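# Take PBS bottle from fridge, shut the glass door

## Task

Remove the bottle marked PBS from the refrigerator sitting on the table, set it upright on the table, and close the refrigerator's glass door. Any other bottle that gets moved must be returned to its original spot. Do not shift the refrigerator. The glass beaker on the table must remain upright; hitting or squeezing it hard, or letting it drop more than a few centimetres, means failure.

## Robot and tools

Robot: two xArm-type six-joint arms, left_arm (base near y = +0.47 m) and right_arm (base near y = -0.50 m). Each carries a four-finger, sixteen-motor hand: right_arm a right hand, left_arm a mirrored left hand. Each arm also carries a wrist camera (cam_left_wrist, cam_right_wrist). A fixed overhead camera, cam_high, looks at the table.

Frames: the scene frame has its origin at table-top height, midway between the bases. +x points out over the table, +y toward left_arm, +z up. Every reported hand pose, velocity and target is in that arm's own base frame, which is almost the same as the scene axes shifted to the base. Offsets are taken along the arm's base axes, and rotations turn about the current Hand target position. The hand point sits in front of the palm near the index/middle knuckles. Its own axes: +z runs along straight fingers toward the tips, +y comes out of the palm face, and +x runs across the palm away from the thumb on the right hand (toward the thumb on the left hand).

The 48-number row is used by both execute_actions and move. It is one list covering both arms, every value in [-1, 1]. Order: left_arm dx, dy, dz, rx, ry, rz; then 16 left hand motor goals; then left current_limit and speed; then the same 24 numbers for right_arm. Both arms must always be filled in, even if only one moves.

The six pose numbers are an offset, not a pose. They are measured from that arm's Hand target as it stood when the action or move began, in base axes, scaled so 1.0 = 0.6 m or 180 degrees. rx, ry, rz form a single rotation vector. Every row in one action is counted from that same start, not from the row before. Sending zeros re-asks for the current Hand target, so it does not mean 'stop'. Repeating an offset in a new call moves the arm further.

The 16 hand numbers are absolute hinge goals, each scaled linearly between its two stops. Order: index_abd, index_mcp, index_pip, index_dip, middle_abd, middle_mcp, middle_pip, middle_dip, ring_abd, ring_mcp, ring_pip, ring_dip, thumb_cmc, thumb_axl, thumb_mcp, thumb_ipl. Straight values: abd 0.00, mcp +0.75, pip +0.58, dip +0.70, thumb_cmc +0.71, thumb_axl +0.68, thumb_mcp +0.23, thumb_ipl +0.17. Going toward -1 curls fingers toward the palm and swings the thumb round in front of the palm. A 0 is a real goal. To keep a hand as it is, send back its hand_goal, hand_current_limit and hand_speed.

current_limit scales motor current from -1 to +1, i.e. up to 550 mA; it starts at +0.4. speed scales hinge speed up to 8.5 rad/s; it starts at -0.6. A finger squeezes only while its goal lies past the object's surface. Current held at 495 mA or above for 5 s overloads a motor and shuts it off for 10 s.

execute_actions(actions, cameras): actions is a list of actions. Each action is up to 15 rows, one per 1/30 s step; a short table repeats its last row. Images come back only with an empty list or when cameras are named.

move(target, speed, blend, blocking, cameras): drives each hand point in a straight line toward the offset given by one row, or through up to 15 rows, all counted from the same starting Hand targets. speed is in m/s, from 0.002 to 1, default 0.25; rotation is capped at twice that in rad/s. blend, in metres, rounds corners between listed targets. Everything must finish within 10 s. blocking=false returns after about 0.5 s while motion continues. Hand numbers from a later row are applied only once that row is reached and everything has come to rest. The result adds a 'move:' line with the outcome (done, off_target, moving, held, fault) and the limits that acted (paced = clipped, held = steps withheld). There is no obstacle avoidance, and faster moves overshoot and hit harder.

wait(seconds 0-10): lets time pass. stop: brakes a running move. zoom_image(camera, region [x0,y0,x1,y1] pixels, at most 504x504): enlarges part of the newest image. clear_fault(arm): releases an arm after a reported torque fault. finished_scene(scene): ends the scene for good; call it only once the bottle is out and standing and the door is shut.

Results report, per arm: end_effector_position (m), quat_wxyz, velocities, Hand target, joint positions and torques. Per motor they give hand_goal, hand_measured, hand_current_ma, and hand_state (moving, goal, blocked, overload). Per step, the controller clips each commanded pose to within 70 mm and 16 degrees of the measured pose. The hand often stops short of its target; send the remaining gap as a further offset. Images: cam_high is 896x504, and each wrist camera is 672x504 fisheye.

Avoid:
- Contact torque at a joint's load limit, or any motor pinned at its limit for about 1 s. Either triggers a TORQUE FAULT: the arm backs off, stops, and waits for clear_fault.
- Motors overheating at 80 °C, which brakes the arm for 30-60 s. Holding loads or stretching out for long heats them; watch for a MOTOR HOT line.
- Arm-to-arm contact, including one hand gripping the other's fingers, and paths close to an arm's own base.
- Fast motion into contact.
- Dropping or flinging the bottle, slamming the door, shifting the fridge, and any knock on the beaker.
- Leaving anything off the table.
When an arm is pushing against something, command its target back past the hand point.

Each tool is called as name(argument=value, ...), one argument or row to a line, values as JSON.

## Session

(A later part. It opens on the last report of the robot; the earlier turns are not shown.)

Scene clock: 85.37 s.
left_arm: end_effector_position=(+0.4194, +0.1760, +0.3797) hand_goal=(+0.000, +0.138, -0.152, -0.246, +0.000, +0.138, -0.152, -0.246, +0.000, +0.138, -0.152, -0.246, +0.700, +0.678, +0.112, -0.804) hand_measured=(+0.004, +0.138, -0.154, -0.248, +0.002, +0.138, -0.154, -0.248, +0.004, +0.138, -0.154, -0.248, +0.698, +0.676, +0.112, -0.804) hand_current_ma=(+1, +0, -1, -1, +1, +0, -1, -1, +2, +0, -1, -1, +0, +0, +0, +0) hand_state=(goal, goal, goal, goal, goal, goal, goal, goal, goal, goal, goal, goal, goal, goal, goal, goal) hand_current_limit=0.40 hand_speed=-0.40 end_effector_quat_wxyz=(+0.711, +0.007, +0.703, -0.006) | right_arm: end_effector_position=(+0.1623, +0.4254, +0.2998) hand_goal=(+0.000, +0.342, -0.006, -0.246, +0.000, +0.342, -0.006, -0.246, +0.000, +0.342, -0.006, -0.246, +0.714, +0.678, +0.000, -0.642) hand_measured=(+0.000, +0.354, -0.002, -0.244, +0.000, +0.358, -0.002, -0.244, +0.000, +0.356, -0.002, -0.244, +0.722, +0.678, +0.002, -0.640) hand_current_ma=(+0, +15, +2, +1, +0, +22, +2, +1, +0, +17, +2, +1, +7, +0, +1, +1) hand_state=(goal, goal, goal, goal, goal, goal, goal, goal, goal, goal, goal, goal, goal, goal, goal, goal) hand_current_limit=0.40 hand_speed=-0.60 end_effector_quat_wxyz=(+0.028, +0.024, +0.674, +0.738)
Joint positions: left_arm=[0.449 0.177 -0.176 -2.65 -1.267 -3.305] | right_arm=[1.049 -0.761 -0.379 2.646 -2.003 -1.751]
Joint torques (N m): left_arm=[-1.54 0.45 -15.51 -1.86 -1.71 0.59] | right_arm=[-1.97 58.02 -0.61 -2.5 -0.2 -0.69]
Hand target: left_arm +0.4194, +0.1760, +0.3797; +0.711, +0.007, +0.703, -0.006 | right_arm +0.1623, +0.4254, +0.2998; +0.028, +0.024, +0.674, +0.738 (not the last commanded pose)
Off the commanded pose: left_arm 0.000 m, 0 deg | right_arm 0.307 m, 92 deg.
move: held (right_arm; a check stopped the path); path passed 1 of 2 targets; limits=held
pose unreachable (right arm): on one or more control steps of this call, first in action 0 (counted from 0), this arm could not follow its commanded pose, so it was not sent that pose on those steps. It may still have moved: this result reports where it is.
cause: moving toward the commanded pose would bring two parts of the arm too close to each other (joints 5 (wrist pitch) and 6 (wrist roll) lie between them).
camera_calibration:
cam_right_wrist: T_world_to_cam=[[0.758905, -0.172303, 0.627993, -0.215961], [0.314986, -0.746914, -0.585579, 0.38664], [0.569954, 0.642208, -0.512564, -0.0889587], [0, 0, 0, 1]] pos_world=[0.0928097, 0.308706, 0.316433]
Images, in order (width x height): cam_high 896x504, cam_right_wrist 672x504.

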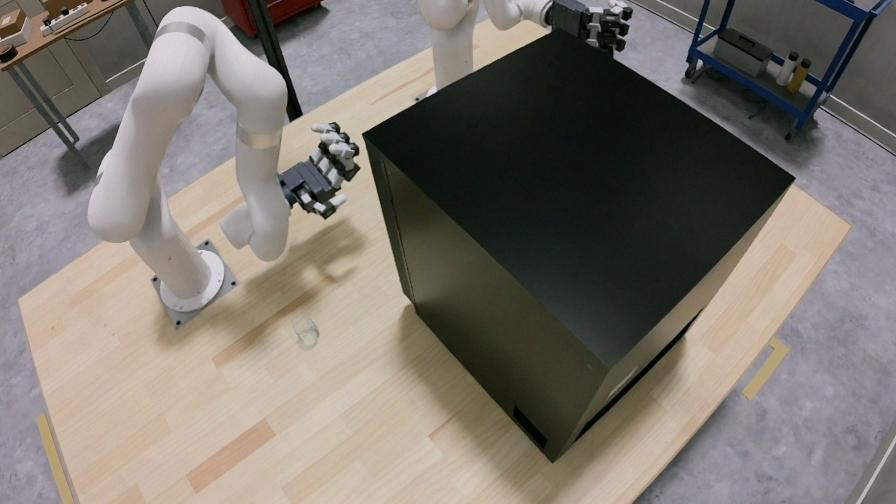

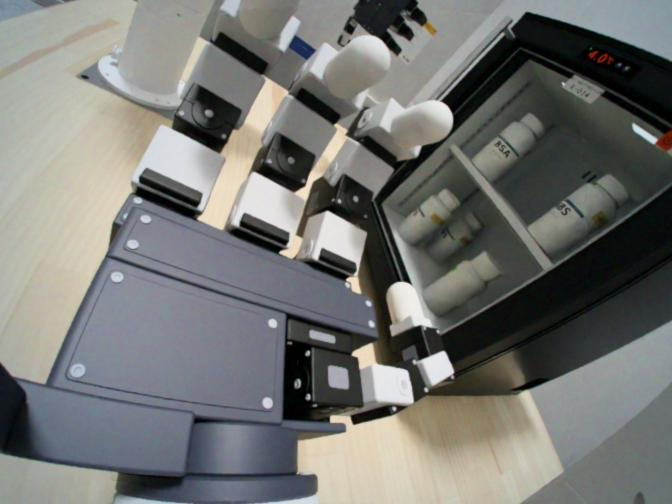

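move(
  target=[0,0,0,0,0,0,0,0.137,-0.153,-0.246,0,0.137,-0.153,-0.246,0,0.137,-0.153,-0.246,0.7,0.678,0.112,-0.805,0.4,-0.4,0.2,0.167,-0.05,0,0,0,0,0.3425,-0.007,-0.246,0,0.3425,-0.007,-0.246,0,0.3425,-0.007,-0.246,0.714,0.678,0.0,-0.643,0.4,-0.6],
  speed=0.25,
  cameras=["cam_right_wrist"],
)

zoom_image(
  camera="cam_right_wrist",
  region=[370, 100, 650, 380],
)

Scene clock: 87.07 s.
left_arm: end_effector_position=(+0.4194, +0.1760, +0.3797) hand_goal=(+0.000, +0.138, -0.152, -0.246, +0.000, +0.138, -0.152, -0.246, +0.000, +0.138, -0.152, -0.246, +0.700, +0.678, +0.112, -0.804) hand_measured=(+0.004, +0.138, -0.154, -0.248, +0.002, +0.138, -0.154, -0.248, +0.004, +0.138, -0.154, -0.248, +0.698, +0.676, +0.112, -0.804) hand_current_ma=(+1, +0, -1, -1, +1, +0, -1, -1, +2, +0, -1, -1, +0, +0, +0, +0) hand_state=(goal, goal, goal, goal, goal, goal, goal, goal, goal, goal, goal, goal, goal, goal, goal, goal) hand_current_limit=0.40 hand_speed=-0.40 end_effector_quat_wxyz=(+0.711, +0.007, +0.703, -0.006) | right_arm: end_effector_position=(+0.2823, +0.5255, +0.2698) hand_goal=(+0.000, +0.342, -0.006, -0.246, +0.000, +0.342, -0.006, -0.246, +0.000, +0.342, -0.006, -0.246, +0.714, +0.678, +0.000, -0.642) hand_measured=(+0.000, +0.354, -0.002, -0.244, +0.000, +0.358, -0.002, -0.244, +0.000, +0.356, -0.002, -0.244, +0.722, +0.678, +0.002, -0.640) hand_current_ma=(+0, +15, +2, +1, +0, +22, +2, +1, +0, +17, +2, +1, +7, +0, +1, +1) hand_state=(goal, goal, goal, goal, goal, goal, goal, goal, goal, goal, goal, goal, goal, goal, goal, goal) hand_current_limit=0.40 hand_speed=-0.60 end_effector_quat_wxyz=(+0.028, +0.024, +0.674, +0.738)
Joint positions: left_arm=[0.449 0.177 -0.176 -2.65 -1.267 -3.305] | right_arm=[0.913 -0.899 -0.771 2.547 -1.768 -1.644]
Joint torques (N m): left_arm=[-1.34 0.26 -15.38 -1.89 -2 0.52] | right_arm=[-1.17 34.68 -10.02 -1.98 -0.31 0.47]
Hand target: left_arm +0.4194, +0.1760, +0.3797; +0.711, +0.007, +0.703, -0.006 | right_arm +0.2823, +0.5256, +0.2698; +0.028, +0.024, +0.674, +0.738
Off the commanded pose: left_arm 0.000 m, 0 deg | right_arm 0.000 m, 0 deg.
move: done
camera_calibration:
cam_right_wrist: T_world_to_cam=[[0.758891, -0.172146, 0.628053, -0.271002], [0.315072, -0.746978, -0.585452, 0.406087], [0.569925, 0.642176, -0.512636, -0.237039], [0, 0, 0, 1]] pos_world=[0.212809, 0.408907, 0.286433]
Images, in order (width x height): cam_right_wrist 672x504.

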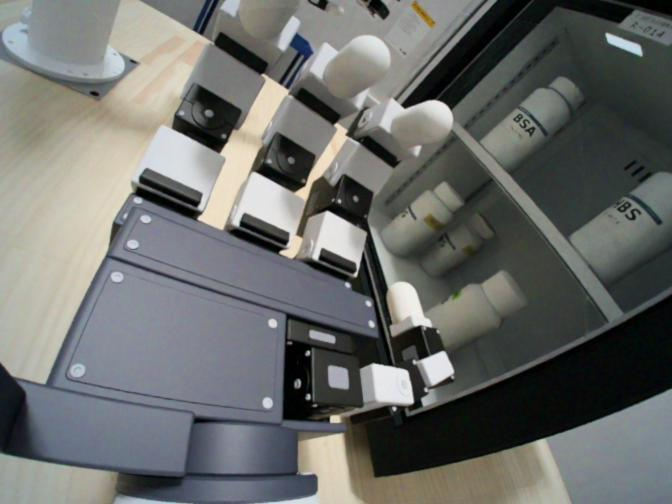

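Scaled by 1.800 from the camera's 672x504 image, which has a finer 960x720 frame.

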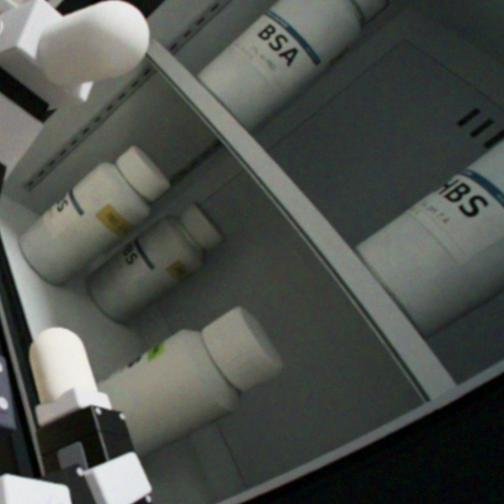

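zoom_image(
  camera="cam_right_wrist",
  region=[375, 170, 500, 290],
)

Scaled by 4.032 from the camera's 672x504 image, which has a finer 960x720 frame.

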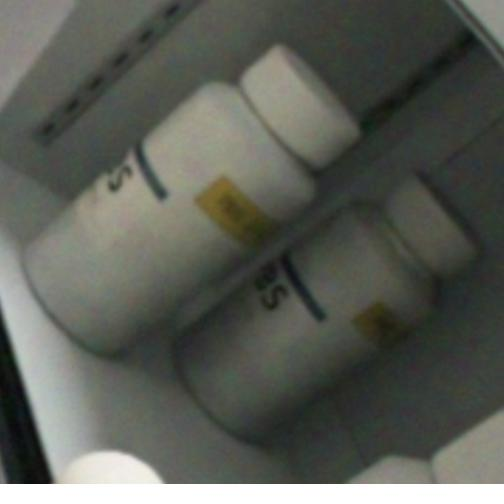

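move(
  target=[
    [0,0,0,0,0,0,0,0.137,-0.153,-0.246,0,0.137,-0.153,-0.246,0,0.137,-0.153,-0.246,0.7,0.678,0.112,-0.805,0.4,-0.4,-0.02,0.1,0.03,0.0607,0.244,-0.0424,0,0.3425,-0.007,-0.246,0,0.3425,-0.007,-0.246,0,0.3425,-0.007,-0.246,0.714,0.678,0.0,-0.643,0.4,-0.6],
    [0,0,0,0,0,0,0,0.137,-0.153,-0.246,0,0.137,-0.153,-0.246,0,0.137,-0.153,-0.246,0.7,0.678,0.112,-0.805,0.4,-0.4,0.03,0.291,0.05,0.1214,0.488,-0.0848,0,0.3425,-0.007,-0.246,0,0.3425,-0.007,-0.246,0,0.3425,-0.007,-0.246,0.714,0.678,0.0,-0.643,0.4,-0.6],
  ],
  speed=0.3,
  blend=0.03,
  cameras=["cam_high","cam_right_wrist","cam_left_wrist"],
)

Scene clock: 88.57 s.
left_arm: end_effector_position=(+0.4194, +0.1760, +0.3797) hand_goal=(+0.000, +0.138, -0.152, -0.246, +0.000, +0.138, -0.152, -0.246, +0.000, +0.138, -0.152, -0.246, +0.700, +0.678, +0.112, -0.804) hand_measured=(+0.004, +0.138, -0.154, -0.248, +0.002, +0.138, -0.154, -0.248, +0.004, +0.138, -0.154, -0.248, +0.698, +0.676, +0.112, -0.804) hand_current_ma=(+1, +0, -1, -1, +1, +0, -1, -1, +2, +0, -1, -1, +0, +0, +0, +0) hand_state=(goal, goal, goal, goal, goal, goal, goal, goal, goal, goal, goal, goal, goal, goal, goal, goal) hand_current_limit=0.40 hand_speed=-0.40 end_effector_quat_wxyz=(+0.711, +0.007, +0.703, -0.006) | right_arm: end_effector_position=(+0.2813, +0.5299, +0.2707) hand_goal=(+0.000, +0.342, -0.006, -0.246, +0.000, +0.342, -0.006, -0.246, +0.000, +0.342, -0.006, -0.246, +0.714, +0.678, +0.000, -0.642) hand_measured=(+0.000, +0.354, -0.004, -0.244, +0.000, +0.358, -0.002, -0.244, +0.000, +0.354, -0.002, -0.244, +0.722, +0.678, +0.000, -0.640) hand_current_ma=(+0, +14, +2, +1, +0, +20, +2, +1, +0, +15, +2, +1, +7, +0, +0, +1) hand_state=(goal, goal, goal, goal, goal, goal, goal, goal, goal, goal, goal, goal, goal, goal, goal, goal) hand_current_limit=0.40 hand_speed=-0.60 end_effector_quat_wxyz=(+0.012, +0.047, +0.669, +0.741)
Joint positions: left_arm=[0.449 0.177 -0.176 -2.65 -1.267 -3.305] | right_arm=[0.939 -0.897 -0.77 2.586 -1.779 -1.584]
Joint torques (N m): left_arm=[-1.94 1.32 -15.54 -2.05 -2.25 0.5] | right_arm=[-2.37 35.96 -10.9 -2.14 -0.19 -0.69]
Hand target: left_arm +0.4194, +0.1760, +0.3797; +0.711, +0.007, +0.703, -0.006 | right_arm +0.2814, +0.5298, +0.2707; +0.012, +0.047, +0.669, +0.741 (not the last commanded pose)
Off the commanded pose: left_arm 0.000 m, 0 deg | right_arm 0.174 m, 89 deg.
move: held (right_arm; a check stopped the path); path passed 0 of 2 targets; limits=held
pose unreachable (right arm): on one or more control steps of this call, first in action 0 (counted from 0), this arm could not follow its commanded pose, so it was not sent that pose on those steps. It may still have moved: this result reports where it is.
cause: moving toward the commanded pose would bring two parts of the arm too close to each other (joints 5 (wrist pitch) and 6 (wrist roll) lie between them).
camera_calibration:
cam_left_wrist: T_world_to_cam=[[-0.0343185, -0.663886, 0.747046, -0.18554], [-0.814297, -0.414799, -0.406032, 0.49955], [0.579433, -0.622251, -0.526365, 0.183663], [0, 0, 0, 1]] pos_world=[0.293994, 0.19832, 0.438115]
cam_right_wrist: T_world_to_cam=[[0.790714, -0.186537, 0.583075, -0.259346], [0.276229, -0.741262, -0.611742, 0.425248], [0.546324, 0.644775, -0.534599, -0.22754], [0, 0, 0, 1]] pos_world=[0.211913, 0.413555, 0.289718]

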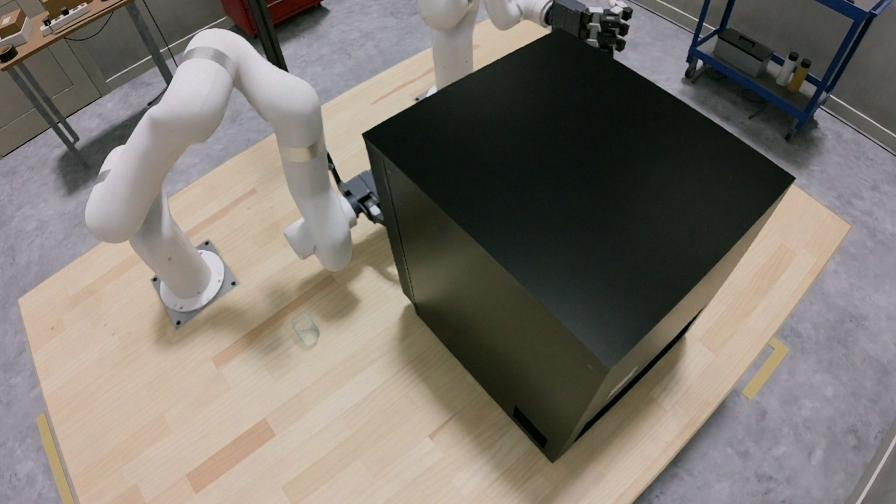

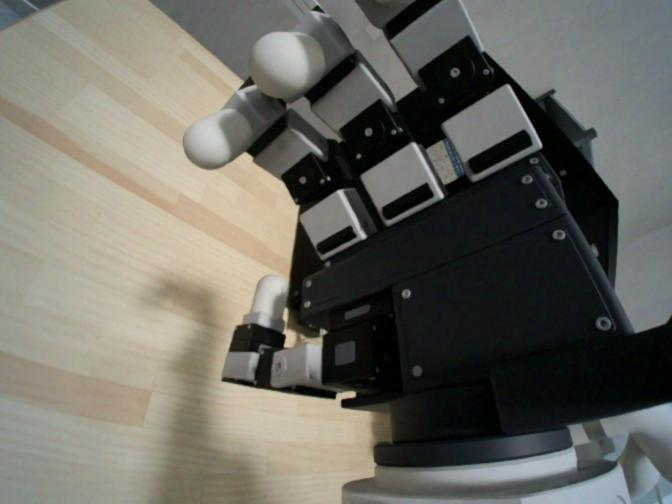

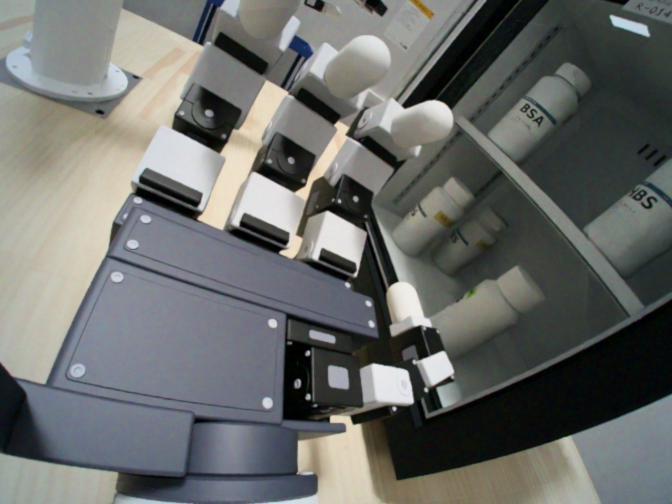

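move(
  target=[
    [0,0,0,0,0,0,0,0.137,-0.153,-0.246,0,0.137,-0.153,-0.246,0,0.137,-0.153,-0.246,0.7,0.678,0.112,-0.805,0.4,-0.4,-0.102,0.25,0.049,0,0,0,0,0.3425,-0.007,-0.246,0,0.3425,-0.007,-0.246,0,0.3425,-0.007,-0.246,0.714,0.678,0.0,-0.643,0.4,-0.6],
    [0,0,0,0,0,0,0,0.137,-0.153,-0.246,0,0.137,-0.153,-0.246,0,0.137,-0.153,-0.246,0.7,0.678,0.112,-0.805,0.4,-0.4,-0.102,0.25,0.049,0.1164,0.4704,-0.0823,0,0.3425,-0.007,-0.246,0,0.3425,-0.007,-0.246,0,0.3425,-0.007,-0.246,0.714,0.678,0.0,-0.643,0.4,-0.6],
  ],
  speed=0.3,
  blend=0.03,
  cameras=["cam_high","cam_right_wrist"],
)

Scene clock: 92.90 s.
left_arm: end_effector_position=(+0.4194, +0.1760, +0.3797) hand_goal=(+0.000, +0.138, -0.152, -0.246, +0.000, +0.138, -0.152, -0.246, +0.000, +0.138, -0.152, -0.246, +0.700, +0.678, +0.112, -0.804) hand_measured=(+0.004, +0.138, -0.154, -0.248, +0.002, +0.138, -0.154, -0.248, +0.004, +0.138, -0.154, -0.248, +0.698, +0.676, +0.112, -0.804) hand_current_ma=(+1, +0, -1, -1, +1, +0, -1, -1, +2, +0, -1, -1, +0, +0, +0, +0) hand_state=(goal, goal, goal, goal, goal, goal, goal, goal, goal, goal, goal, goal, goal, goal, goal, goal) hand_current_limit=0.40 hand_speed=-0.40 end_effector_quat_wxyz=(+0.711, +0.007, +0.703, -0.006) | right_arm: end_effector_position=(+0.2201, +0.6798, +0.3001) hand_goal=(+0.000, +0.342, -0.006, -0.246, +0.000, +0.342, -0.006, -0.246, +0.000, +0.342, -0.006, -0.246, +0.714, +0.678, +0.000, -0.642) hand_measured=(+0.000, +0.344, -0.004, -0.244, +0.000, +0.346, -0.004, -0.244, +0.000, +0.344, -0.004, -0.244, +0.716, +0.678, +0.000, -0.640) hand_current_ma=(+0, +2, +1, +1, +0, +2, +2, +1, +0, +2, +1, +1, +1, +0, +0, +1) hand_state=(goal, goal, goal, goal, goal, goal, goal, goal, goal, goal, goal, goal, goal, goal, goal, goal) hand_current_limit=0.40 hand_speed=-0.60 end_effector_quat_wxyz=(-0.360, +0.609, +0.359, +0.609)
Joint positions: left_arm=[0.449 0.177 -0.176 -2.65 -1.267 -3.305] | right_arm=[1.496 -0.667 -1.021 3.596 -1.25 -0.153]
Joint torques (N m): left_arm=[-1.59 0.5 -15.5 -1.66 -2.34 0.5] | right_arm=[0.19 77.58 -19.09 0.39 -0.48 0.28]
Hand target: left_arm +0.4194, +0.1760, +0.3797; +0.711, +0.007, +0.703, -0.006 | right_arm +0.2202, +0.6798, +0.3001; -0.360, +0.609, +0.359, +0.609
Off the commanded pose: left_arm 0.000 m, 0 deg | right_arm 0.000 m, 0 deg.
move: done
camera_calibration:
cam_right_wrist: T_world_to_cam=[[0.527276, -0.35812, -0.770539, 0.38075], [-0.826702, -0.425747, -0.367836, 0.526419], [-0.196325, 0.830957, -0.520545, -0.242517], [0, 0, 0, 1]] pos_world=[0.186819, 0.561997, 0.360778]
Images, in order (width x height): cam_high 896x504, cam_right_wrist 672x504.

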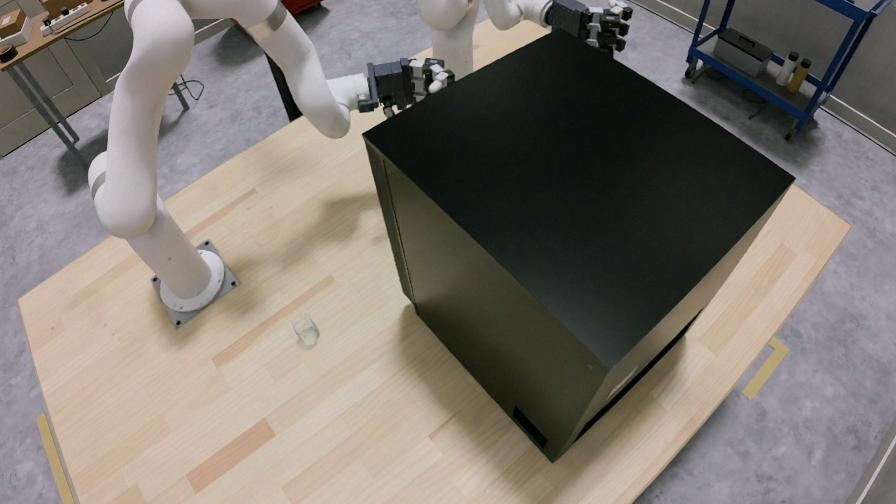

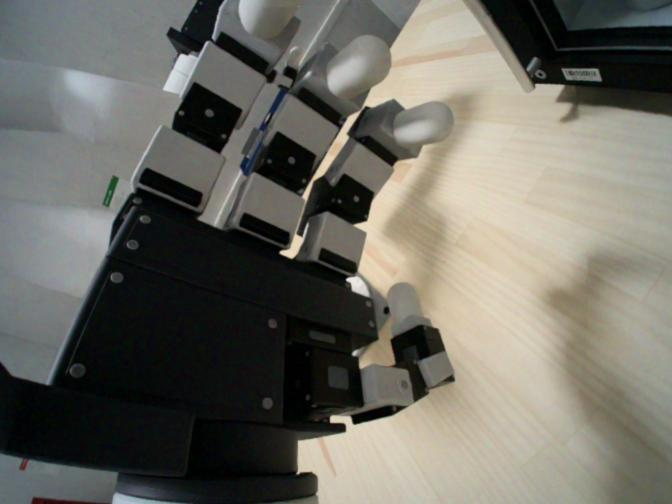

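move(
  target=[
    [0,0,0,0,0,0,0,0.137,-0.153,-0.246,0,0.137,-0.153,-0.246,0,0.137,-0.153,-0.246,0.7,0.678,0.112,-0.805,0.4,-0.4,0.05,0.255,0,0,0,0,0,0.3425,-0.007,-0.246,0,0.3425,-0.007,-0.246,0,0.3425,-0.007,-0.246,0.714,0.678,0.0,-0.643,0.4,-0.6],
    [0,0,0,0,0,0,0,0.137,-0.153,-0.246,0,0.137,-0.153,-0.246,0,0.137,-0.153,-0.246,0.7,0.678,0.112,-0.805,0.4,-0.4,0.2115,0.255,0,0,0,0,0,0.3425,-0.007,-0.246,0,0.3425,-0.007,-0.246,0,0.3425,-0.007,-0.246,0.714,0.678,0.0,-0.643,0.4,-0.6],
  ],
  speed=0.2,
  blend=0.03,
  cameras=["cam_left_wrist","cam_right_wrist"],
)

zoom_image(
  camera="cam_right_wrist",
  region=[320, 0, 620, 300],
)

Scene clock: 95.03 s.
left_arm: end_effector_position=(+0.4194, +0.1760, +0.3797) hand_goal=(+0.000, +0.138, -0.152, -0.246, +0.000, +0.138, -0.152, -0.246, +0.000, +0.138, -0.152, -0.246, +0.700, +0.678, +0.112, -0.804) hand_measured=(+0.004, +0.138, -0.154, -0.248, +0.002, +0.138, -0.154, -0.248, +0.004, +0.138, -0.154, -0.248, +0.698, +0.676, +0.112, -0.804) hand_current_ma=(+1, +0, -1, -1, +1, +0, -1, -1, +2, +0, -1, -1, +0, +0, +0, +0) hand_state=(goal, goal, goal, goal, goal, goal, goal, goal, goal, goal, goal, goal, goal, goal, goal, goal) hand_current_limit=0.40 hand_speed=-0.40 end_effector_quat_wxyz=(+0.711, +0.007, +0.703, -0.006) | right_arm: end_effector_position=(+0.3470, +0.8328, +0.3001) hand_goal=(+0.000, +0.342, -0.006, -0.246, +0.000, +0.342, -0.006, -0.246, +0.000, +0.342, -0.006, -0.246, +0.714, +0.678, +0.000, -0.642) hand_measured=(+0.000, +0.342, -0.004, -0.244, +0.000, +0.342, -0.004, -0.244, +0.000, +0.342, -0.004, -0.244, +0.714, +0.678, +0.000, -0.640) hand_current_ma=(+0, +0, +1, +1, +0, +0, +1, +1, +0, +0, +1, +1, +0, +0, +0, +1) hand_state=(goal, goal, goal, goal, goal, goal, goal, goal, goal, goal, goal, goal, goal, goal, goal, goal) hand_current_limit=0.40 hand_speed=-0.60 end_effector_quat_wxyz=(-0.360, +0.609, +0.359, +0.609)
Joint positions: left_arm=[0.449 0.177 -0.176 -2.65 -1.267 -3.305] | right_arm=[1.331 -0.996 -1.633 3.467 -0.959 -0.191]
Joint torques (N m): left_arm=[-1.24 0.55 -15.55 -1.97 -2.34 0.48] | right_arm=[-0.6 50.36 -22.07 -3.85 -0.42 0.33]
Hand target: left_arm +0.4194, +0.1760, +0.3797; +0.711, +0.007, +0.703, -0.006 | right_arm +0.3471, +0.8328, +0.3001; -0.360, +0.609, +0.359, +0.609
Off the commanded pose: left_arm 0.000 m, 0 deg | right_arm 0.000 m, 0 deg.
move: done
camera_calibration:
cam_left_wrist: T_world_to_cam=[[-0.0343185, -0.663886, 0.747046, -0.18554], [-0.814297, -0.414799, -0.406032, 0.49955], [0.579433, -0.622251, -0.526365, 0.183663], [0, 0, 0, 1]] pos_world=[0.293994, 0.19832, 0.438115]
cam_right_wrist: T_world_to_cam=[[0.527229, -0.358062, -0.770598, 0.368678], [-0.826713, -0.425768, -0.367788, 0.696385], [-0.196405, 0.830971, -0.520492, -0.344764], [0, 0, 0, 1]] pos_world=[0.313619, 0.714997, 0.360777]
Images, in order (width x height): cam_left_wrist 672x504, cam_right_wrist 672x504.

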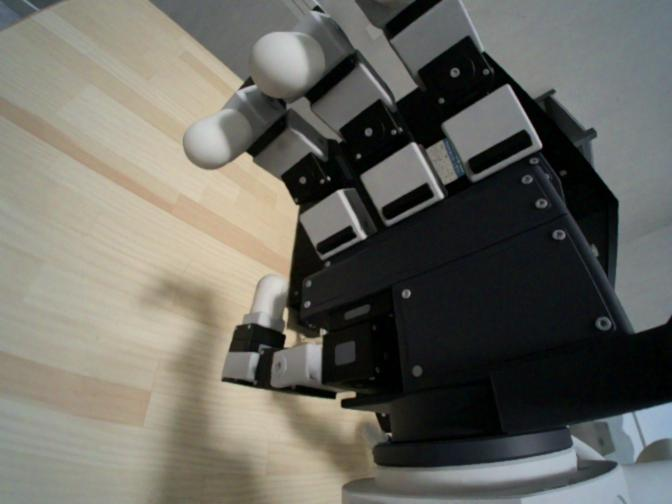

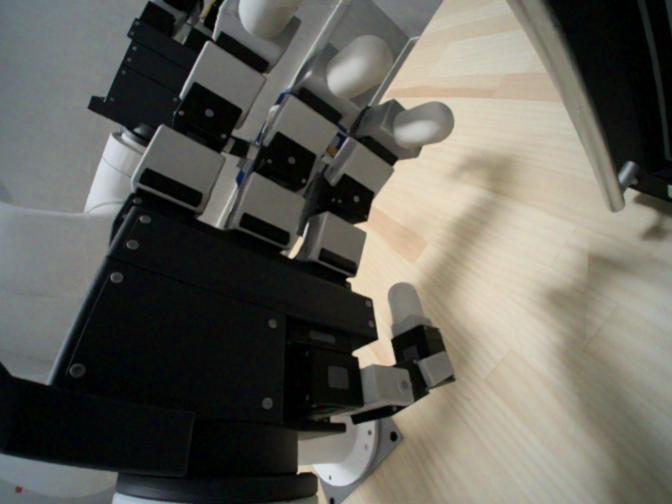

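Scaled by 1.680 from the camera's 672x504 image, which has a finer 960x720 frame.

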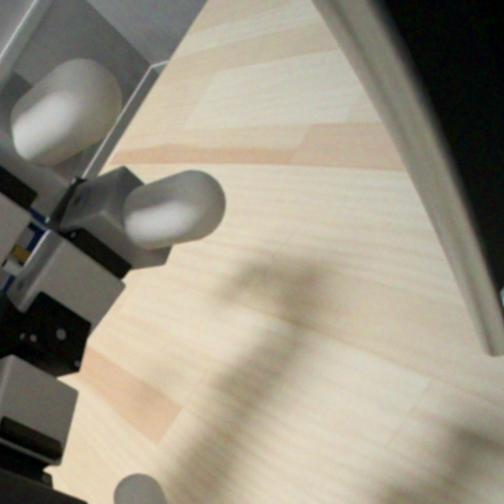

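move(
  target=[
    [0,0,0,0,0,0,0,0.137,-0.153,-0.246,0,0.137,-0.153,-0.246,0,0.137,-0.153,-0.246,0.7,0.678,0.112,-0.805,0.4,-0.4,0.083,-0.003,0,0,0,0,0,0.3425,-0.007,-0.246,0,0.3425,-0.007,-0.246,0,0.3425,-0.007,-0.246,0.714,0.678,0.0,-0.643,0.4,-0.6],
  ],
  speed=0.1,
  cameras=["cam_right_wrist"],
)

zoom_image(
  camera="cam_right_wrist",
  region=[320, 0, 620, 300],
)

Scene clock: 96.57 s.
left_arm: end_effector_position=(+0.4194, +0.1760, +0.3797) hand_goal=(+0.000, +0.138, -0.152, -0.246, +0.000, +0.138, -0.152, -0.246, +0.000, +0.138, -0.152, -0.246, +0.700, +0.678, +0.112, -0.804) hand_measured=(+0.004, +0.138, -0.154, -0.248, +0.002, +0.138, -0.154, -0.248, +0.004, +0.138, -0.154, -0.248, +0.698, +0.676, +0.112, -0.804) hand_current_ma=(+1, +0, -1, -1, +1, +0, -1, -1, +2, +0, -1, -1, +0, +0, +0, +0) hand_state=(goal, goal, goal, goal, goal, goal, goal, goal, goal, goal, goal, goal, goal, goal, goal, goal) hand_current_limit=0.40 hand_speed=-0.40 end_effector_quat_wxyz=(+0.711, +0.007, +0.703, -0.006) | right_arm: end_effector_position=(+0.3968, +0.8310, +0.3001) hand_goal=(+0.000, +0.342, -0.006, -0.246, +0.000, +0.342, -0.006, -0.246, +0.000, +0.342, -0.006, -0.246, +0.714, +0.678, +0.000, -0.642) hand_measured=(+0.000, +0.342, -0.004, -0.244, +0.000, +0.342, -0.004, -0.244, +0.000, +0.342, -0.004, -0.244, +0.714, +0.678, +0.000, -0.640) hand_current_ma=(+0, +0, +1, +1, +0, +0, +1, +1, +0, +0, +1, +1, +0, +0, +0, +1) hand_state=(goal, goal, goal, goal, goal, goal, goal, goal, goal, goal, goal, goal, goal, goal, goal, goal) hand_current_limit=0.40 hand_speed=-0.60 end_effector_quat_wxyz=(-0.360, +0.609, +0.359, +0.609)
Joint positions: left_arm=[0.449 0.177 -0.176 -2.65 -1.267 -3.305] | right_arm=[1.263 -1.023 -1.685 3.388 -0.924 -0.15]
Joint torques (N m): left_arm=[-1.52 0.74 -15.47 -1.81 -2.33 0.54] | right_arm=[0.15 50.62 -23.18 -3.65 -0.19 0.5]
Hand target: left_arm +0.4194, +0.1760, +0.3797; +0.711, +0.007, +0.703, -0.006 | right_arm +0.3969, +0.8310, +0.3001; -0.360, +0.609, +0.359, +0.609
Off the commanded pose: left_arm 0.000 m, 0 deg | right_arm 0.000 m, 0 deg.
move: done
camera_calibration:
cam_right_wrist: T_world_to_cam=[[0.527229, -0.358062, -0.770598, 0.341778], [-0.826713, -0.425768, -0.367788, 0.736789], [-0.196405, 0.830971, -0.520492, -0.333488], [0, 0, 0, 1]] pos_world=[0.363419, 0.713197, 0.360777]
Images, in order (width x height): cam_right_wrist 672x504.

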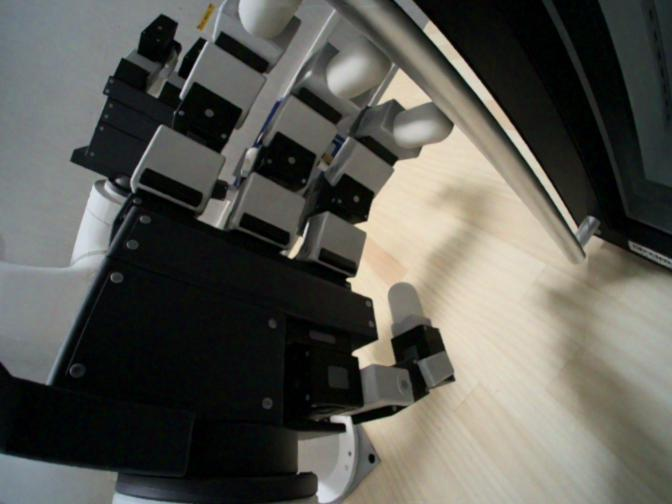

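Scaled by 1.680 from the camera's 672x504 image, which has a finer 960x720 frame.

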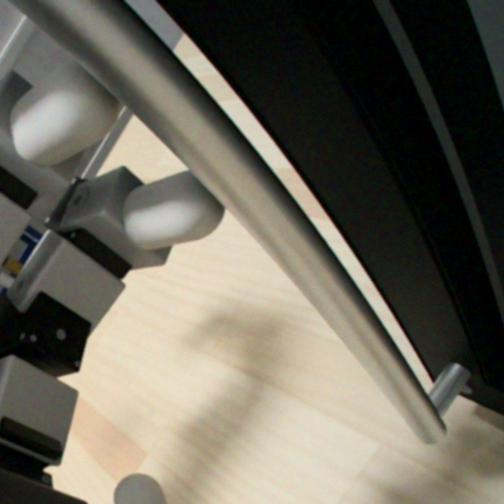

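move(
  target=[
    [0,0,0,0,0,0,0,0.137,-0.153,-0.246,0,0.137,-0.153,-0.246,0,0.137,-0.153,-0.246,0.7,0.678,0.112,-0.805,0.4,-0.4,0,0.018,0,0,0,0,0,0.3425,-0.007,-0.246,0,0.3425,-0.007,-0.246,0,0.3425,-0.007,-0.246,0.714,0.678,0.0,-0.643,0.4,-0.6],
    [0,0,0,0,0,0,0,0.137,-0.153,-0.246,0,0.137,-0.153,-0.246,0,0.137,-0.153,-0.246,0.7,0.678,0.112,-0.805,0.4,-0.4,0.037,0.0165,0,0,0,0,0,0.3425,-0.007,-0.246,0,0.3425,-0.007,-0.246,0,0.3425,-0.007,-0.246,0.714,0.678,0.0,-0.643,0.4,-0.6],
  ],
  speed=0.05,
  cameras=["cam_right_wrist"],
)

zoom_image(
  camera="cam_right_wrist",
  region=[340, 20, 540, 220],
)

Scene clock: 98.70 s.
left_arm: end_effector_position=(+0.4194, +0.1760, +0.3797) hand_goal=(+0.000, +0.138, -0.152, -0.246, +0.000, +0.138, -0.152, -0.246, +0.000, +0.138, -0.152, -0.246, +0.700, +0.678, +0.112, -0.804) hand_measured=(+0.004, +0.138, -0.154, -0.248, +0.002, +0.138, -0.154, -0.248, +0.004, +0.138, -0.154, -0.248, +0.698, +0.676, +0.112, -0.804) hand_current_ma=(+1, +0, -1, -1, +1, +0, -1, -1, +2, +0, -1, -1, +0, +0, +0, +0) hand_state=(goal, goal, goal, goal, goal, goal, goal, goal, goal, goal, goal, goal, goal, goal, goal, goal) hand_current_limit=0.40 hand_speed=-0.40 end_effector_quat_wxyz=(+0.711, +0.007, +0.703, -0.006) | right_arm: end_effector_position=(+0.4190, +0.8409, +0.3001) hand_goal=(+0.000, +0.342, -0.006, -0.246, +0.000, +0.342, -0.006, -0.246, +0.000, +0.342, -0.006, -0.246, +0.714, +0.678, +0.000, -0.642) hand_measured=(+0.000, +0.342, -0.004, -0.244, +0.000, +0.342, -0.004, -0.244, +0.000, +0.342, -0.004, -0.244, +0.714, +0.678, +0.000, -0.640) hand_current_ma=(+0, +0, +1, +1, +0, +0, +1, +1, +0, +0, +1, +1, +0, +0, +0, +1) hand_state=(goal, goal, goal, goal, goal, goal, goal, goal, goal, goal, goal, goal, goal, goal, goal, goal) hand_current_limit=0.40 hand_speed=-0.60 end_effector_quat_wxyz=(-0.360, +0.609, +0.359, +0.609)
Joint positions: left_arm=[0.449 0.177 -0.176 -2.65 -1.267 -3.305] | right_arm=[1.238 -1.064 -1.761 3.363 -0.886 -0.141]
Joint torques (N m): left_arm=[-1.73 0.6 -15.28 -1.96 -2.33 0.53] | right_arm=[-2.21 49.46 -23.14 -4.04 -0.5 0.41]
Hand target: left_arm +0.4194, +0.1760, +0.3797; +0.711, +0.007, +0.703, -0.006 | right_arm +0.4191, +0.8409, +0.3001; -0.360, +0.609, +0.359, +0.609
Off the commanded pose: left_arm 0.000 m, 0 deg | right_arm 0.000 m, 0 deg.
move: done
camera_calibration:
cam_right_wrist: T_world_to_cam=[[0.527197, -0.358128, -0.770589, 0.333675], [-0.826757, -0.425681, -0.36779, 0.759312], [-0.196309, 0.830988, -0.520502, -0.337399], [0, 0, 0, 1]] pos_world=[0.385619, 0.723097, 0.360777]
Images, in order (width x height): cam_right_wrist 672x504.

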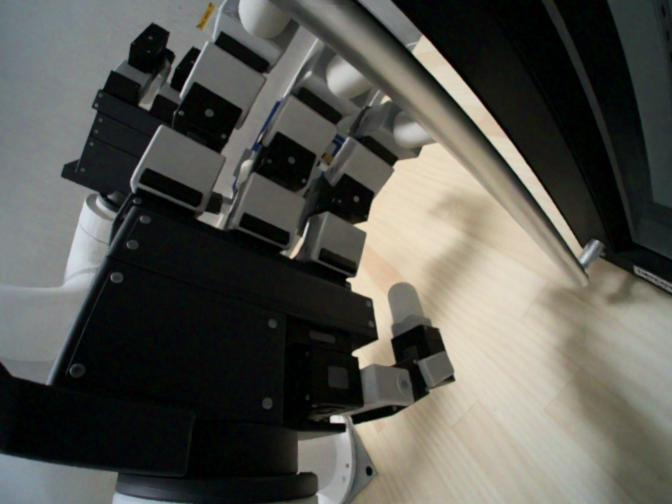

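Scaled by 2.520 from the camera's 672x504 image, which has a finer 960x720 frame.

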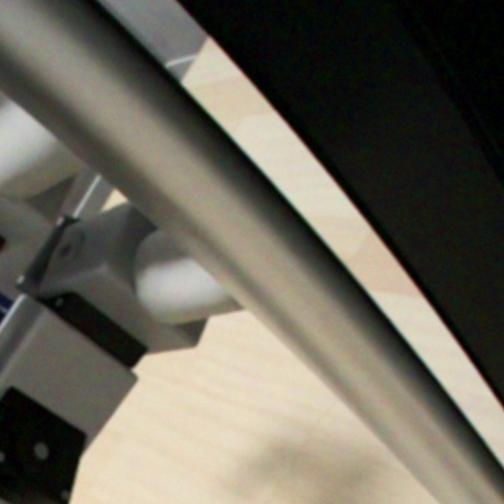

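move(
  target=[
    [0,0,0,0,0,0,0,0.137,-0.153,-0.246,0,0.137,-0.153,-0.246,0,0.137,-0.153,-0.246,0.7,0.678,0.112,-0.805,0.4,-0.4,0.0075,0,0,0,0,0,0,0.3425,-0.007,-0.246,0,0.3425,-0.007,-0.246,0,0.3425,-0.007,-0.246,0.714,0.678,0.0,-0.643,0.4,-0.6],
    [0,0,0,0,0,0,0,0.137,-0.153,-0.246,0,0.137,-0.153,-0.246,0,0.137,-0.153,-0.246,0.7,0.678,0.112,-0.805,0.4,-0.4,0.0075,-0.028,0,0,0,0,0,0.3425,-0.007,-0.246,0,0.3425,-0.007,-0.246,0,0.3425,-0.007,-0.246,0.714,0.678,0.0,-0.643,0.4,-0.6],
  ],
  speed=0.04,
  cameras=["cam_right_wrist"],
)

zoom_image(
  camera="cam_right_wrist",
  region=[340, 20, 540, 220],
)

Scene clock: 100.70 s.
left_arm: end_effector_position=(+0.4194, +0.1760, +0.3797) hand_goal=(+0.000, +0.138, -0.152, -0.246, +0.000, +0.138, -0.152, -0.246, +0.000, +0.138, -0.152, -0.246, +0.700, +0.678, +0.112, -0.804) hand_measured=(+0.004, +0.138, -0.154, -0.248, +0.002, +0.138, -0.154, -0.248, +0.004, +0.138, -0.154, -0.248, +0.698, +0.676, +0.112, -0.804) hand_current_ma=(+1, +0, -1, -1, +1, +0, -1, -1, +2, +0, -1, -1, +0, +0, +0, +0) hand_state=(goal, goal, goal, goal, goal, goal, goal, goal, goal, goal, goal, goal, goal, goal, goal, goal) hand_current_limit=0.40 hand_speed=-0.40 end_effector_quat_wxyz=(+0.711, +0.007, +0.703, -0.006) | right_arm: end_effector_position=(+0.4235, +0.8242, +0.3001) hand_goal=(+0.000, +0.342, -0.006, -0.246, +0.000, +0.342, -0.006, -0.246, +0.000, +0.342, -0.006, -0.246, +0.714, +0.678, +0.000, -0.642) hand_measured=(+0.000, +0.342, -0.004, -0.244, +0.000, +0.342, -0.004, -0.244, +0.000, +0.342, -0.004, -0.244, +0.714, +0.678, +0.000, -0.640) hand_current_ma=(+0, +0, +1, +1, +0, +0, +1, +1, +0, +0, +1, +1, +0, +0, +0, +1) hand_state=(goal, goal, goal, goal, goal, goal, goal, goal, goal, goal, goal, goal, goal, goal, goal, goal) hand_current_limit=0.40 hand_speed=-0.60 end_effector_quat_wxyz=(-0.360, +0.609, +0.359, +0.609)
Joint positions: left_arm=[0.449 0.177 -0.176 -2.65 -1.267 -3.305] | right_arm=[1.224 -1.028 -1.694 3.341 -0.915 -0.122]
Joint torques (N m): left_arm=[-0.94 0.83 -15.68 -1.83 -2.34 0.48] | right_arm=[-1.23 99.82 -11.41 -3.3 -1.95 0.36]
Hand target: left_arm +0.4194, +0.1760, +0.3797; +0.711, +0.007, +0.703, -0.006 | right_arm +0.4236, +0.8241, +0.3001; -0.360, +0.609, +0.359, +0.609
Off the commanded pose: left_arm 0.000 m, 0 deg | right_arm 0.000 m, 0 deg.
move: done
camera_calibration:
cam_right_wrist: T_world_to_cam=[[0.527197, -0.358128, -0.770589, 0.325233], [-0.826757, -0.425681, -0.36779, 0.755964], [-0.196309, 0.830988, -0.520502, -0.322535], [0, 0, 0, 1]] pos_world=[0.390219, 0.706297, 0.360777]
Images, in order (width x height): cam_right_wrist 672x504.

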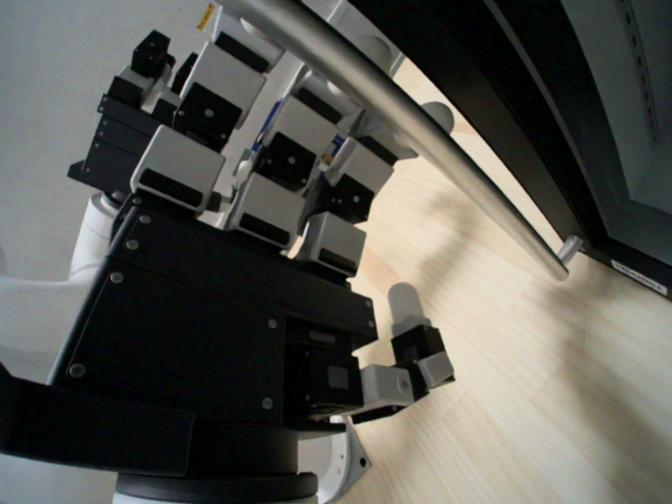

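Scaled by 2.520 from the camera's 672x504 image, which has a finer 960x720 frame.

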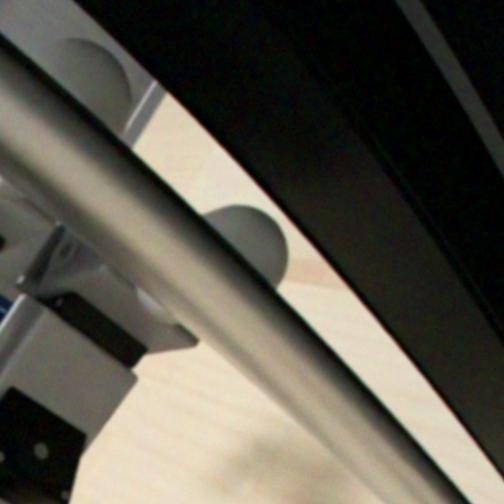

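move(
  target=[
    [0,0,0,0,0,0,0,0.137,-0.153,-0.246,0,0.137,-0.153,-0.246,0,0.137,-0.153,-0.246,0.7,0.678,0.112,-0.805,0.4,-0.4,-0.001,-0.028,0,0,0,0,0,0.3425,-0.007,-0.246,0,0.3425,-0.007,-0.246,0,0.3425,-0.007,-0.246,0.714,0.678,0.0,-0.643,0.6,-0.6],
    [0,0,0,0,0,0,0,0.137,-0.153,-0.246,0,0.137,-0.153,-0.246,0,0.137,-0.153,-0.246,0.7,0.678,0.112,-0.805,0.4,-0.4,-0.001,-0.028,0,0,0,0,0,0.3425,-0.007,-0.246,0,0.3425,-0.007,-0.246,0,0.3425,-0.007,-0.246,-0.571,0.678,0.0,-0.643,0.6,-0.6],
  ],
  speed=0.04,
  cameras=["cam_right_wrist"],
)

zoom_image(
  camera="cam_right_wrist",
  region=[340, 20, 540, 220],
)

Scene clock: 103.10 s.
left_arm: end_effector_position=(+0.4194, +0.1760, +0.3797) hand_goal=(+0.000, +0.138, -0.152, -0.246, +0.000, +0.138, -0.152, -0.246, +0.000, +0.138, -0.152, -0.246, +0.700, +0.678, +0.112, -0.804) hand_measured=(+0.004, +0.138, -0.154, -0.248, +0.002, +0.138, -0.154, -0.248, +0.004, +0.138, -0.154, -0.248, +0.698, +0.676, +0.112, -0.804) hand_current_ma=(+1, +0, -1, -1, +1, +0, -1, -1, +2, +0, -1, -1, +0, +0, +0, +0) hand_state=(goal, goal, goal, goal, goal, goal, goal, goal, goal, goal, goal, goal, goal, goal, goal, goal) hand_current_limit=0.40 hand_speed=-0.40 end_effector_quat_wxyz=(+0.711, +0.007, +0.703, -0.006) | right_arm: end_effector_position=(+0.4230, +0.8073, +0.3001) hand_goal=(+0.000, +0.342, -0.006, -0.246, +0.000, +0.342, -0.006, -0.246, +0.000, +0.342, -0.006, -0.246, -0.570, +0.678, +0.000, -0.642) hand_measured=(+0.000, +0.360, +0.012, -0.236, +0.000, +0.356, +0.006, -0.240, +0.000, +0.350, +0.002, -0.242, -0.554, +0.678, +0.000, -0.640) hand_current_ma=(+0, +26, +24, +9, +0, +18, +15, +5, +0, +8, +8, +4, +20, +0, +0, +1) hand_state=(goal, goal, goal, goal, goal, goal, goal, goal, goal, goal, goal, goal, goal, goal, goal, goal) hand_current_limit=0.60 hand_speed=-0.60 end_effector_quat_wxyz=(-0.360, +0.609, +0.359, +0.609)
Joint positions: left_arm=[0.449 0.177 -0.176 -2.65 -1.267 -3.305] | right_arm=[1.217 -0.991 -1.623 3.327 -0.946 -0.109]
Joint torques (N m): left_arm=[-1.45 0.21 -15.39 -1.77 -2.35 0.54] | right_arm=[-1.71 96.63 -11.81 -2.97 -1.89 0.05]
Hand target: left_arm +0.4194, +0.1760, +0.3797; +0.711, +0.007, +0.703, -0.006 | right_arm +0.4230, +0.8073, +0.3001; -0.360, +0.609, +0.359, +0.609
Off the commanded pose: left_arm 0.000 m, 0 deg | right_arm 0.000 m, 0 deg.
move: done
camera_calibration:
cam_right_wrist: T_world_to_cam=[[0.527239, -0.358106, -0.77057, 0.319495], [-0.82673, -0.425699, -0.36783, 0.748332], [-0.196309, 0.830988, -0.520502, -0.308692], [0, 0, 0, 1]] pos_world=[0.389619, 0.689497, 0.360778]
Images, in order (width x height): cam_right_wrist 672x504.

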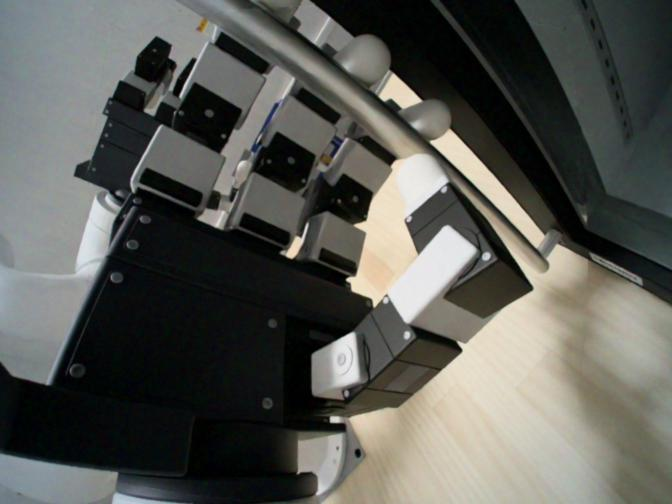

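Scaled by 2.520 from the camera's 672x504 image, which has a finer 960x720 frame.

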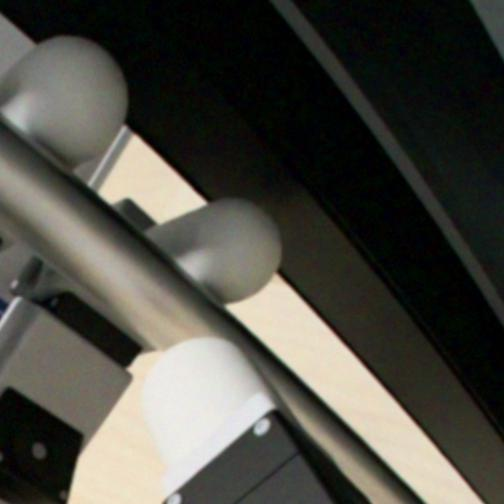

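move(
  target=[0,0,0,0,0,0,0,0.137,-0.153,-0.246,0,0.137,-0.153,-0.246,0,0.137,-0.153,-0.246,0.7,0.678,0.112,-0.805,0.4,-0.4,0,0,0,0,0,0,0,0.2,-0.25,-0.45,0,0.2,-0.25,-0.45,0,0.2,-0.25,-0.45,-0.571,0.678,-0.25,-0.643,0.75,-0.6],
  speed=0.04,
  cameras=["cam_right_wrist"],
)

zoom_image(
  camera="cam_right_wrist",
  region=[300, 0, 550, 250],
)

Scene clock: 103.77 s.
left_arm: end_effector_position=(+0.4194, +0.1760, +0.3797) hand_goal=(+0.000, +0.138, -0.152, -0.246, +0.000, +0.138, -0.152, -0.246, +0.000, +0.138, -0.152, -0.246, +0.700, +0.678, +0.112, -0.804) hand_measured=(+0.004, +0.138, -0.154, -0.248, +0.002, +0.138, -0.154, -0.248, +0.004, +0.138, -0.154, -0.248, +0.698, +0.676, +0.112, -0.804) hand_current_ma=(+1, +0, -1, -1, +1, +0, -1, -1, +2, +0, -1, -1, +0, +0, +0, +0) hand_state=(goal, goal, goal, goal, goal, goal, goal, goal, goal, goal, goal, goal, goal, goal, goal, goal) hand_current_limit=0.40 hand_speed=-0.40 end_effector_quat_wxyz=(+0.711, +0.007, +0.703, -0.006) | right_arm: end_effector_position=(+0.4229, +0.8073, +0.3001) hand_goal=(+0.000, +0.200, -0.250, -0.450, +0.000, +0.200, -0.250, -0.450, +0.000, +0.200, -0.250, -0.450, -0.570, +0.678, -0.250, -0.642) hand_measured=(+0.000, +0.272, -0.114, -0.382, +0.000, +0.274, -0.118, -0.386, +0.002, +0.272, -0.136, -0.368, -0.556, +0.680, -0.248, -0.640) hand_current_ma=(+0, +190, +443, +161, +0, +202, +427, +146, +1, +192, +339, +215, +17, +1, +2, +1) hand_state=(goal, blocked, blocked, blocked, goal, blocked, blocked, blocked, goal, blocked, blocked, blocked, goal, goal, goal, goal) hand_current_limit=0.75 hand_speed=-0.60 end_effector_quat_wxyz=(-0.360, +0.609, +0.359, +0.609)
Joint positions: left_arm=[0.449 0.177 -0.176 -2.65 -1.267 -3.305] | right_arm=[1.217 -0.991 -1.623 3.327 -0.946 -0.109]
Joint torques (N m): left_arm=[-1.76 0.56 -15.32 -1.85 -2.3 0.48] | right_arm=[1.69 95.19 -17.58 -0.02 -1.01 -0.01]
Hand target: left_arm +0.4194, +0.1760, +0.3797; +0.711, +0.007, +0.703, -0.006 | right_arm +0.4230, +0.8073, +0.3001; -0.360, +0.609, +0.359, +0.609
Off the commanded pose: left_arm 0.000 m, 0 deg | right_arm 0.000 m, 0 deg.
move: done
camera_calibration:
cam_right_wrist: T_world_to_cam=[[0.527259, -0.358047, -0.770584, 0.319469], [-0.826694, -0.42578, -0.367815, 0.748244], [-0.196404, 0.830972, -0.520492, -0.308585], [0, 0, 0, 1]] pos_world=[0.389519, 0.689397, 0.360777]
Images, in order (width x height): cam_right_wrist 672x504.

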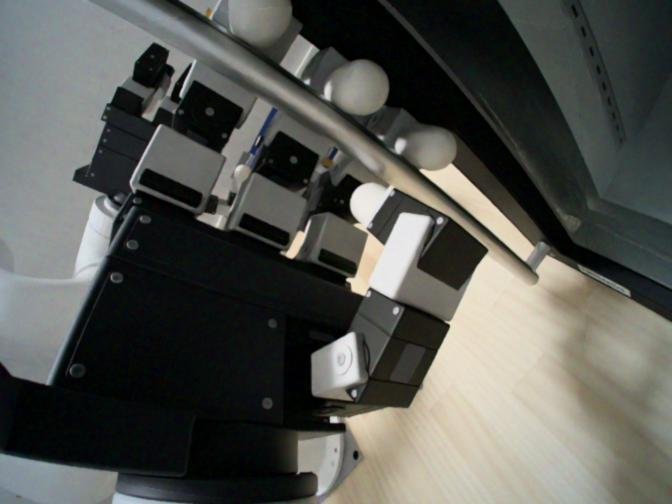

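Scaled by 2.016 from the camera's 672x504 image, which has a finer 960x720 frame.

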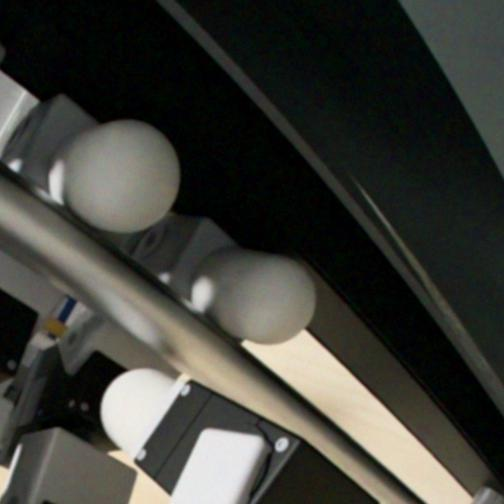

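move(
  target=[
    [0,0,0,0,0,0,0,0.137,-0.153,-0.246,0,0.137,-0.153,-0.246,0,0.137,-0.153,-0.246,0.7,0.678,0.112,-0.805,0.4,-0.4,-0.055,-0.005,0,0,0,0.02,0,0.2,-0.25,-0.45,0,0.2,-0.25,-0.45,0,0.2,-0.25,-0.45,-0.571,0.678,-0.1,-0.643,0.75,-0.6],
    [0,0,0,0,0,0,0,0.137,-0.153,-0.246,0,0.137,-0.153,-0.246,0,0.137,-0.153,-0.246,0.7,0.678,0.112,-0.805,0.4,-0.4,-0.114,-0.0213,0,0,0,0.0556,0,0.2,-0.25,-0.45,0,0.2,-0.25,-0.45,0,0.2,-0.25,-0.45,-0.571,0.678,-0.1,-0.643,0.75,-0.6],
  ],
  speed=0.06,
  blend=0.01,
  cameras=["cam_right_wrist", "cam_high"],
)

Scene clock: 106.50 s.
left_arm: end_effector_position=(+0.4194, +0.1760, +0.3797) hand_goal=(+0.000, +0.138, -0.152, -0.246, +0.000, +0.138, -0.152, -0.246, +0.000, +0.138, -0.152, -0.246, +0.700, +0.678, +0.112, -0.804) hand_measured=(+0.004, +0.138, -0.154, -0.248, +0.002, +0.138, -0.154, -0.248, +0.004, +0.138, -0.154, -0.248, +0.698, +0.676, +0.112, -0.804) hand_current_ma=(+1, +0, -1, -1, +1, +0, -1, -1, +2, +0, -1, -1, +0, +0, +0, +0) hand_state=(goal, goal, goal, goal, goal, goal, goal, goal, goal, goal, goal, goal, goal, goal, goal, goal) hand_current_limit=0.40 hand_speed=-0.40 end_effector_quat_wxyz=(+0.711, +0.007, +0.703, -0.006) | right_arm: end_effector_position=(+0.3546, +0.7946, +0.3001) hand_goal=(+0.000, +0.200, -0.250, -0.450, +0.000, +0.200, -0.250, -0.450, +0.000, +0.200, -0.250, -0.450, -0.570, +0.678, -0.100, -0.642) hand_measured=(+0.002, +0.272, -0.120, -0.376, +0.002, +0.274, -0.124, -0.382, +0.002, +0.272, -0.148, -0.364, -0.556, +0.680, -0.102, -0.640) hand_current_ma=(+1, +190, +419, +181, +1, +202, +393, +164, +1, +193, +290, +233, +17, +1, -2, +1) hand_state=(goal, blocked, blocked, blocked, goal, blocked, blocked, blocked, goal, blocked, blocked, blocked, goal, goal, goal, goal) hand_current_limit=0.75 hand_speed=-0.60 end_effector_quat_wxyz=(-0.411, +0.575, +0.411, +0.575)
Joint positions: left_arm=[0.449 0.177 -0.176 -2.65 -1.267 -3.305] | right_arm=[1.251 -0.879 -1.414 3.153 -1.036 -0.006]
Joint torques (N m): left_arm=[-1.59 0.81 -15.48 -2.07 -2.37 0.51] | right_arm=[1.05 102.37 -13.54 -1.41 -2.8 0.13]
Hand target: left_arm +0.4194, +0.1760, +0.3797; +0.711, +0.007, +0.703, -0.006 | right_arm +0.3546, +0.7946, +0.3001; -0.411, +0.575, +0.411, +0.575
Off the commanded pose: left_arm 0.000 m, 0 deg | right_arm 0.000 m, 0 deg.
move: done
camera_calibration:
cam_right_wrist: T_world_to_cam=[[0.58136, -0.261121, -0.770608, 0.254751], [-0.740235, -0.562886, -0.367711, 0.764596], [-0.337747, 0.784203, -0.520531, -0.224169], [0, 0, 0, 1]] pos_world=[0.342166, 0.672696, 0.360777]
Images, in order (width x height): cam_high 896x504, cam_right_wrist 672x504.

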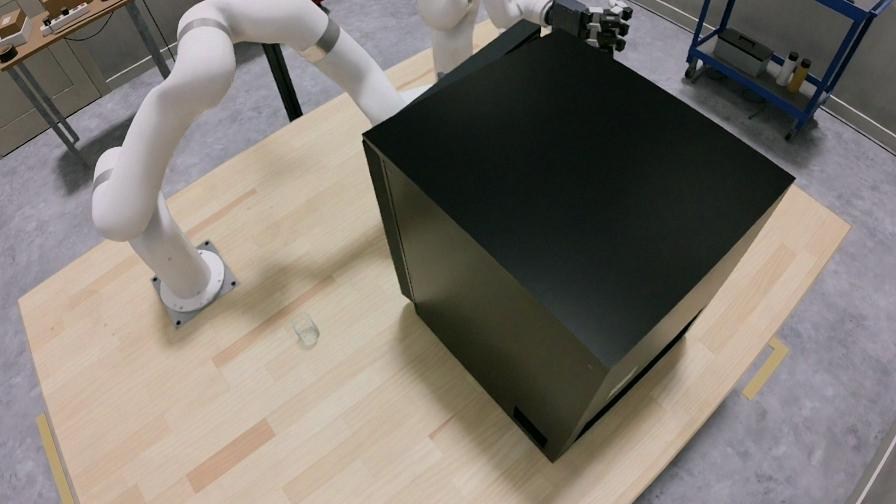

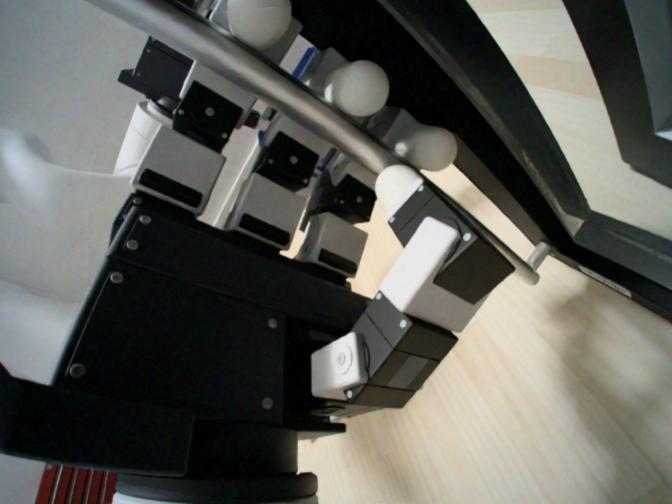

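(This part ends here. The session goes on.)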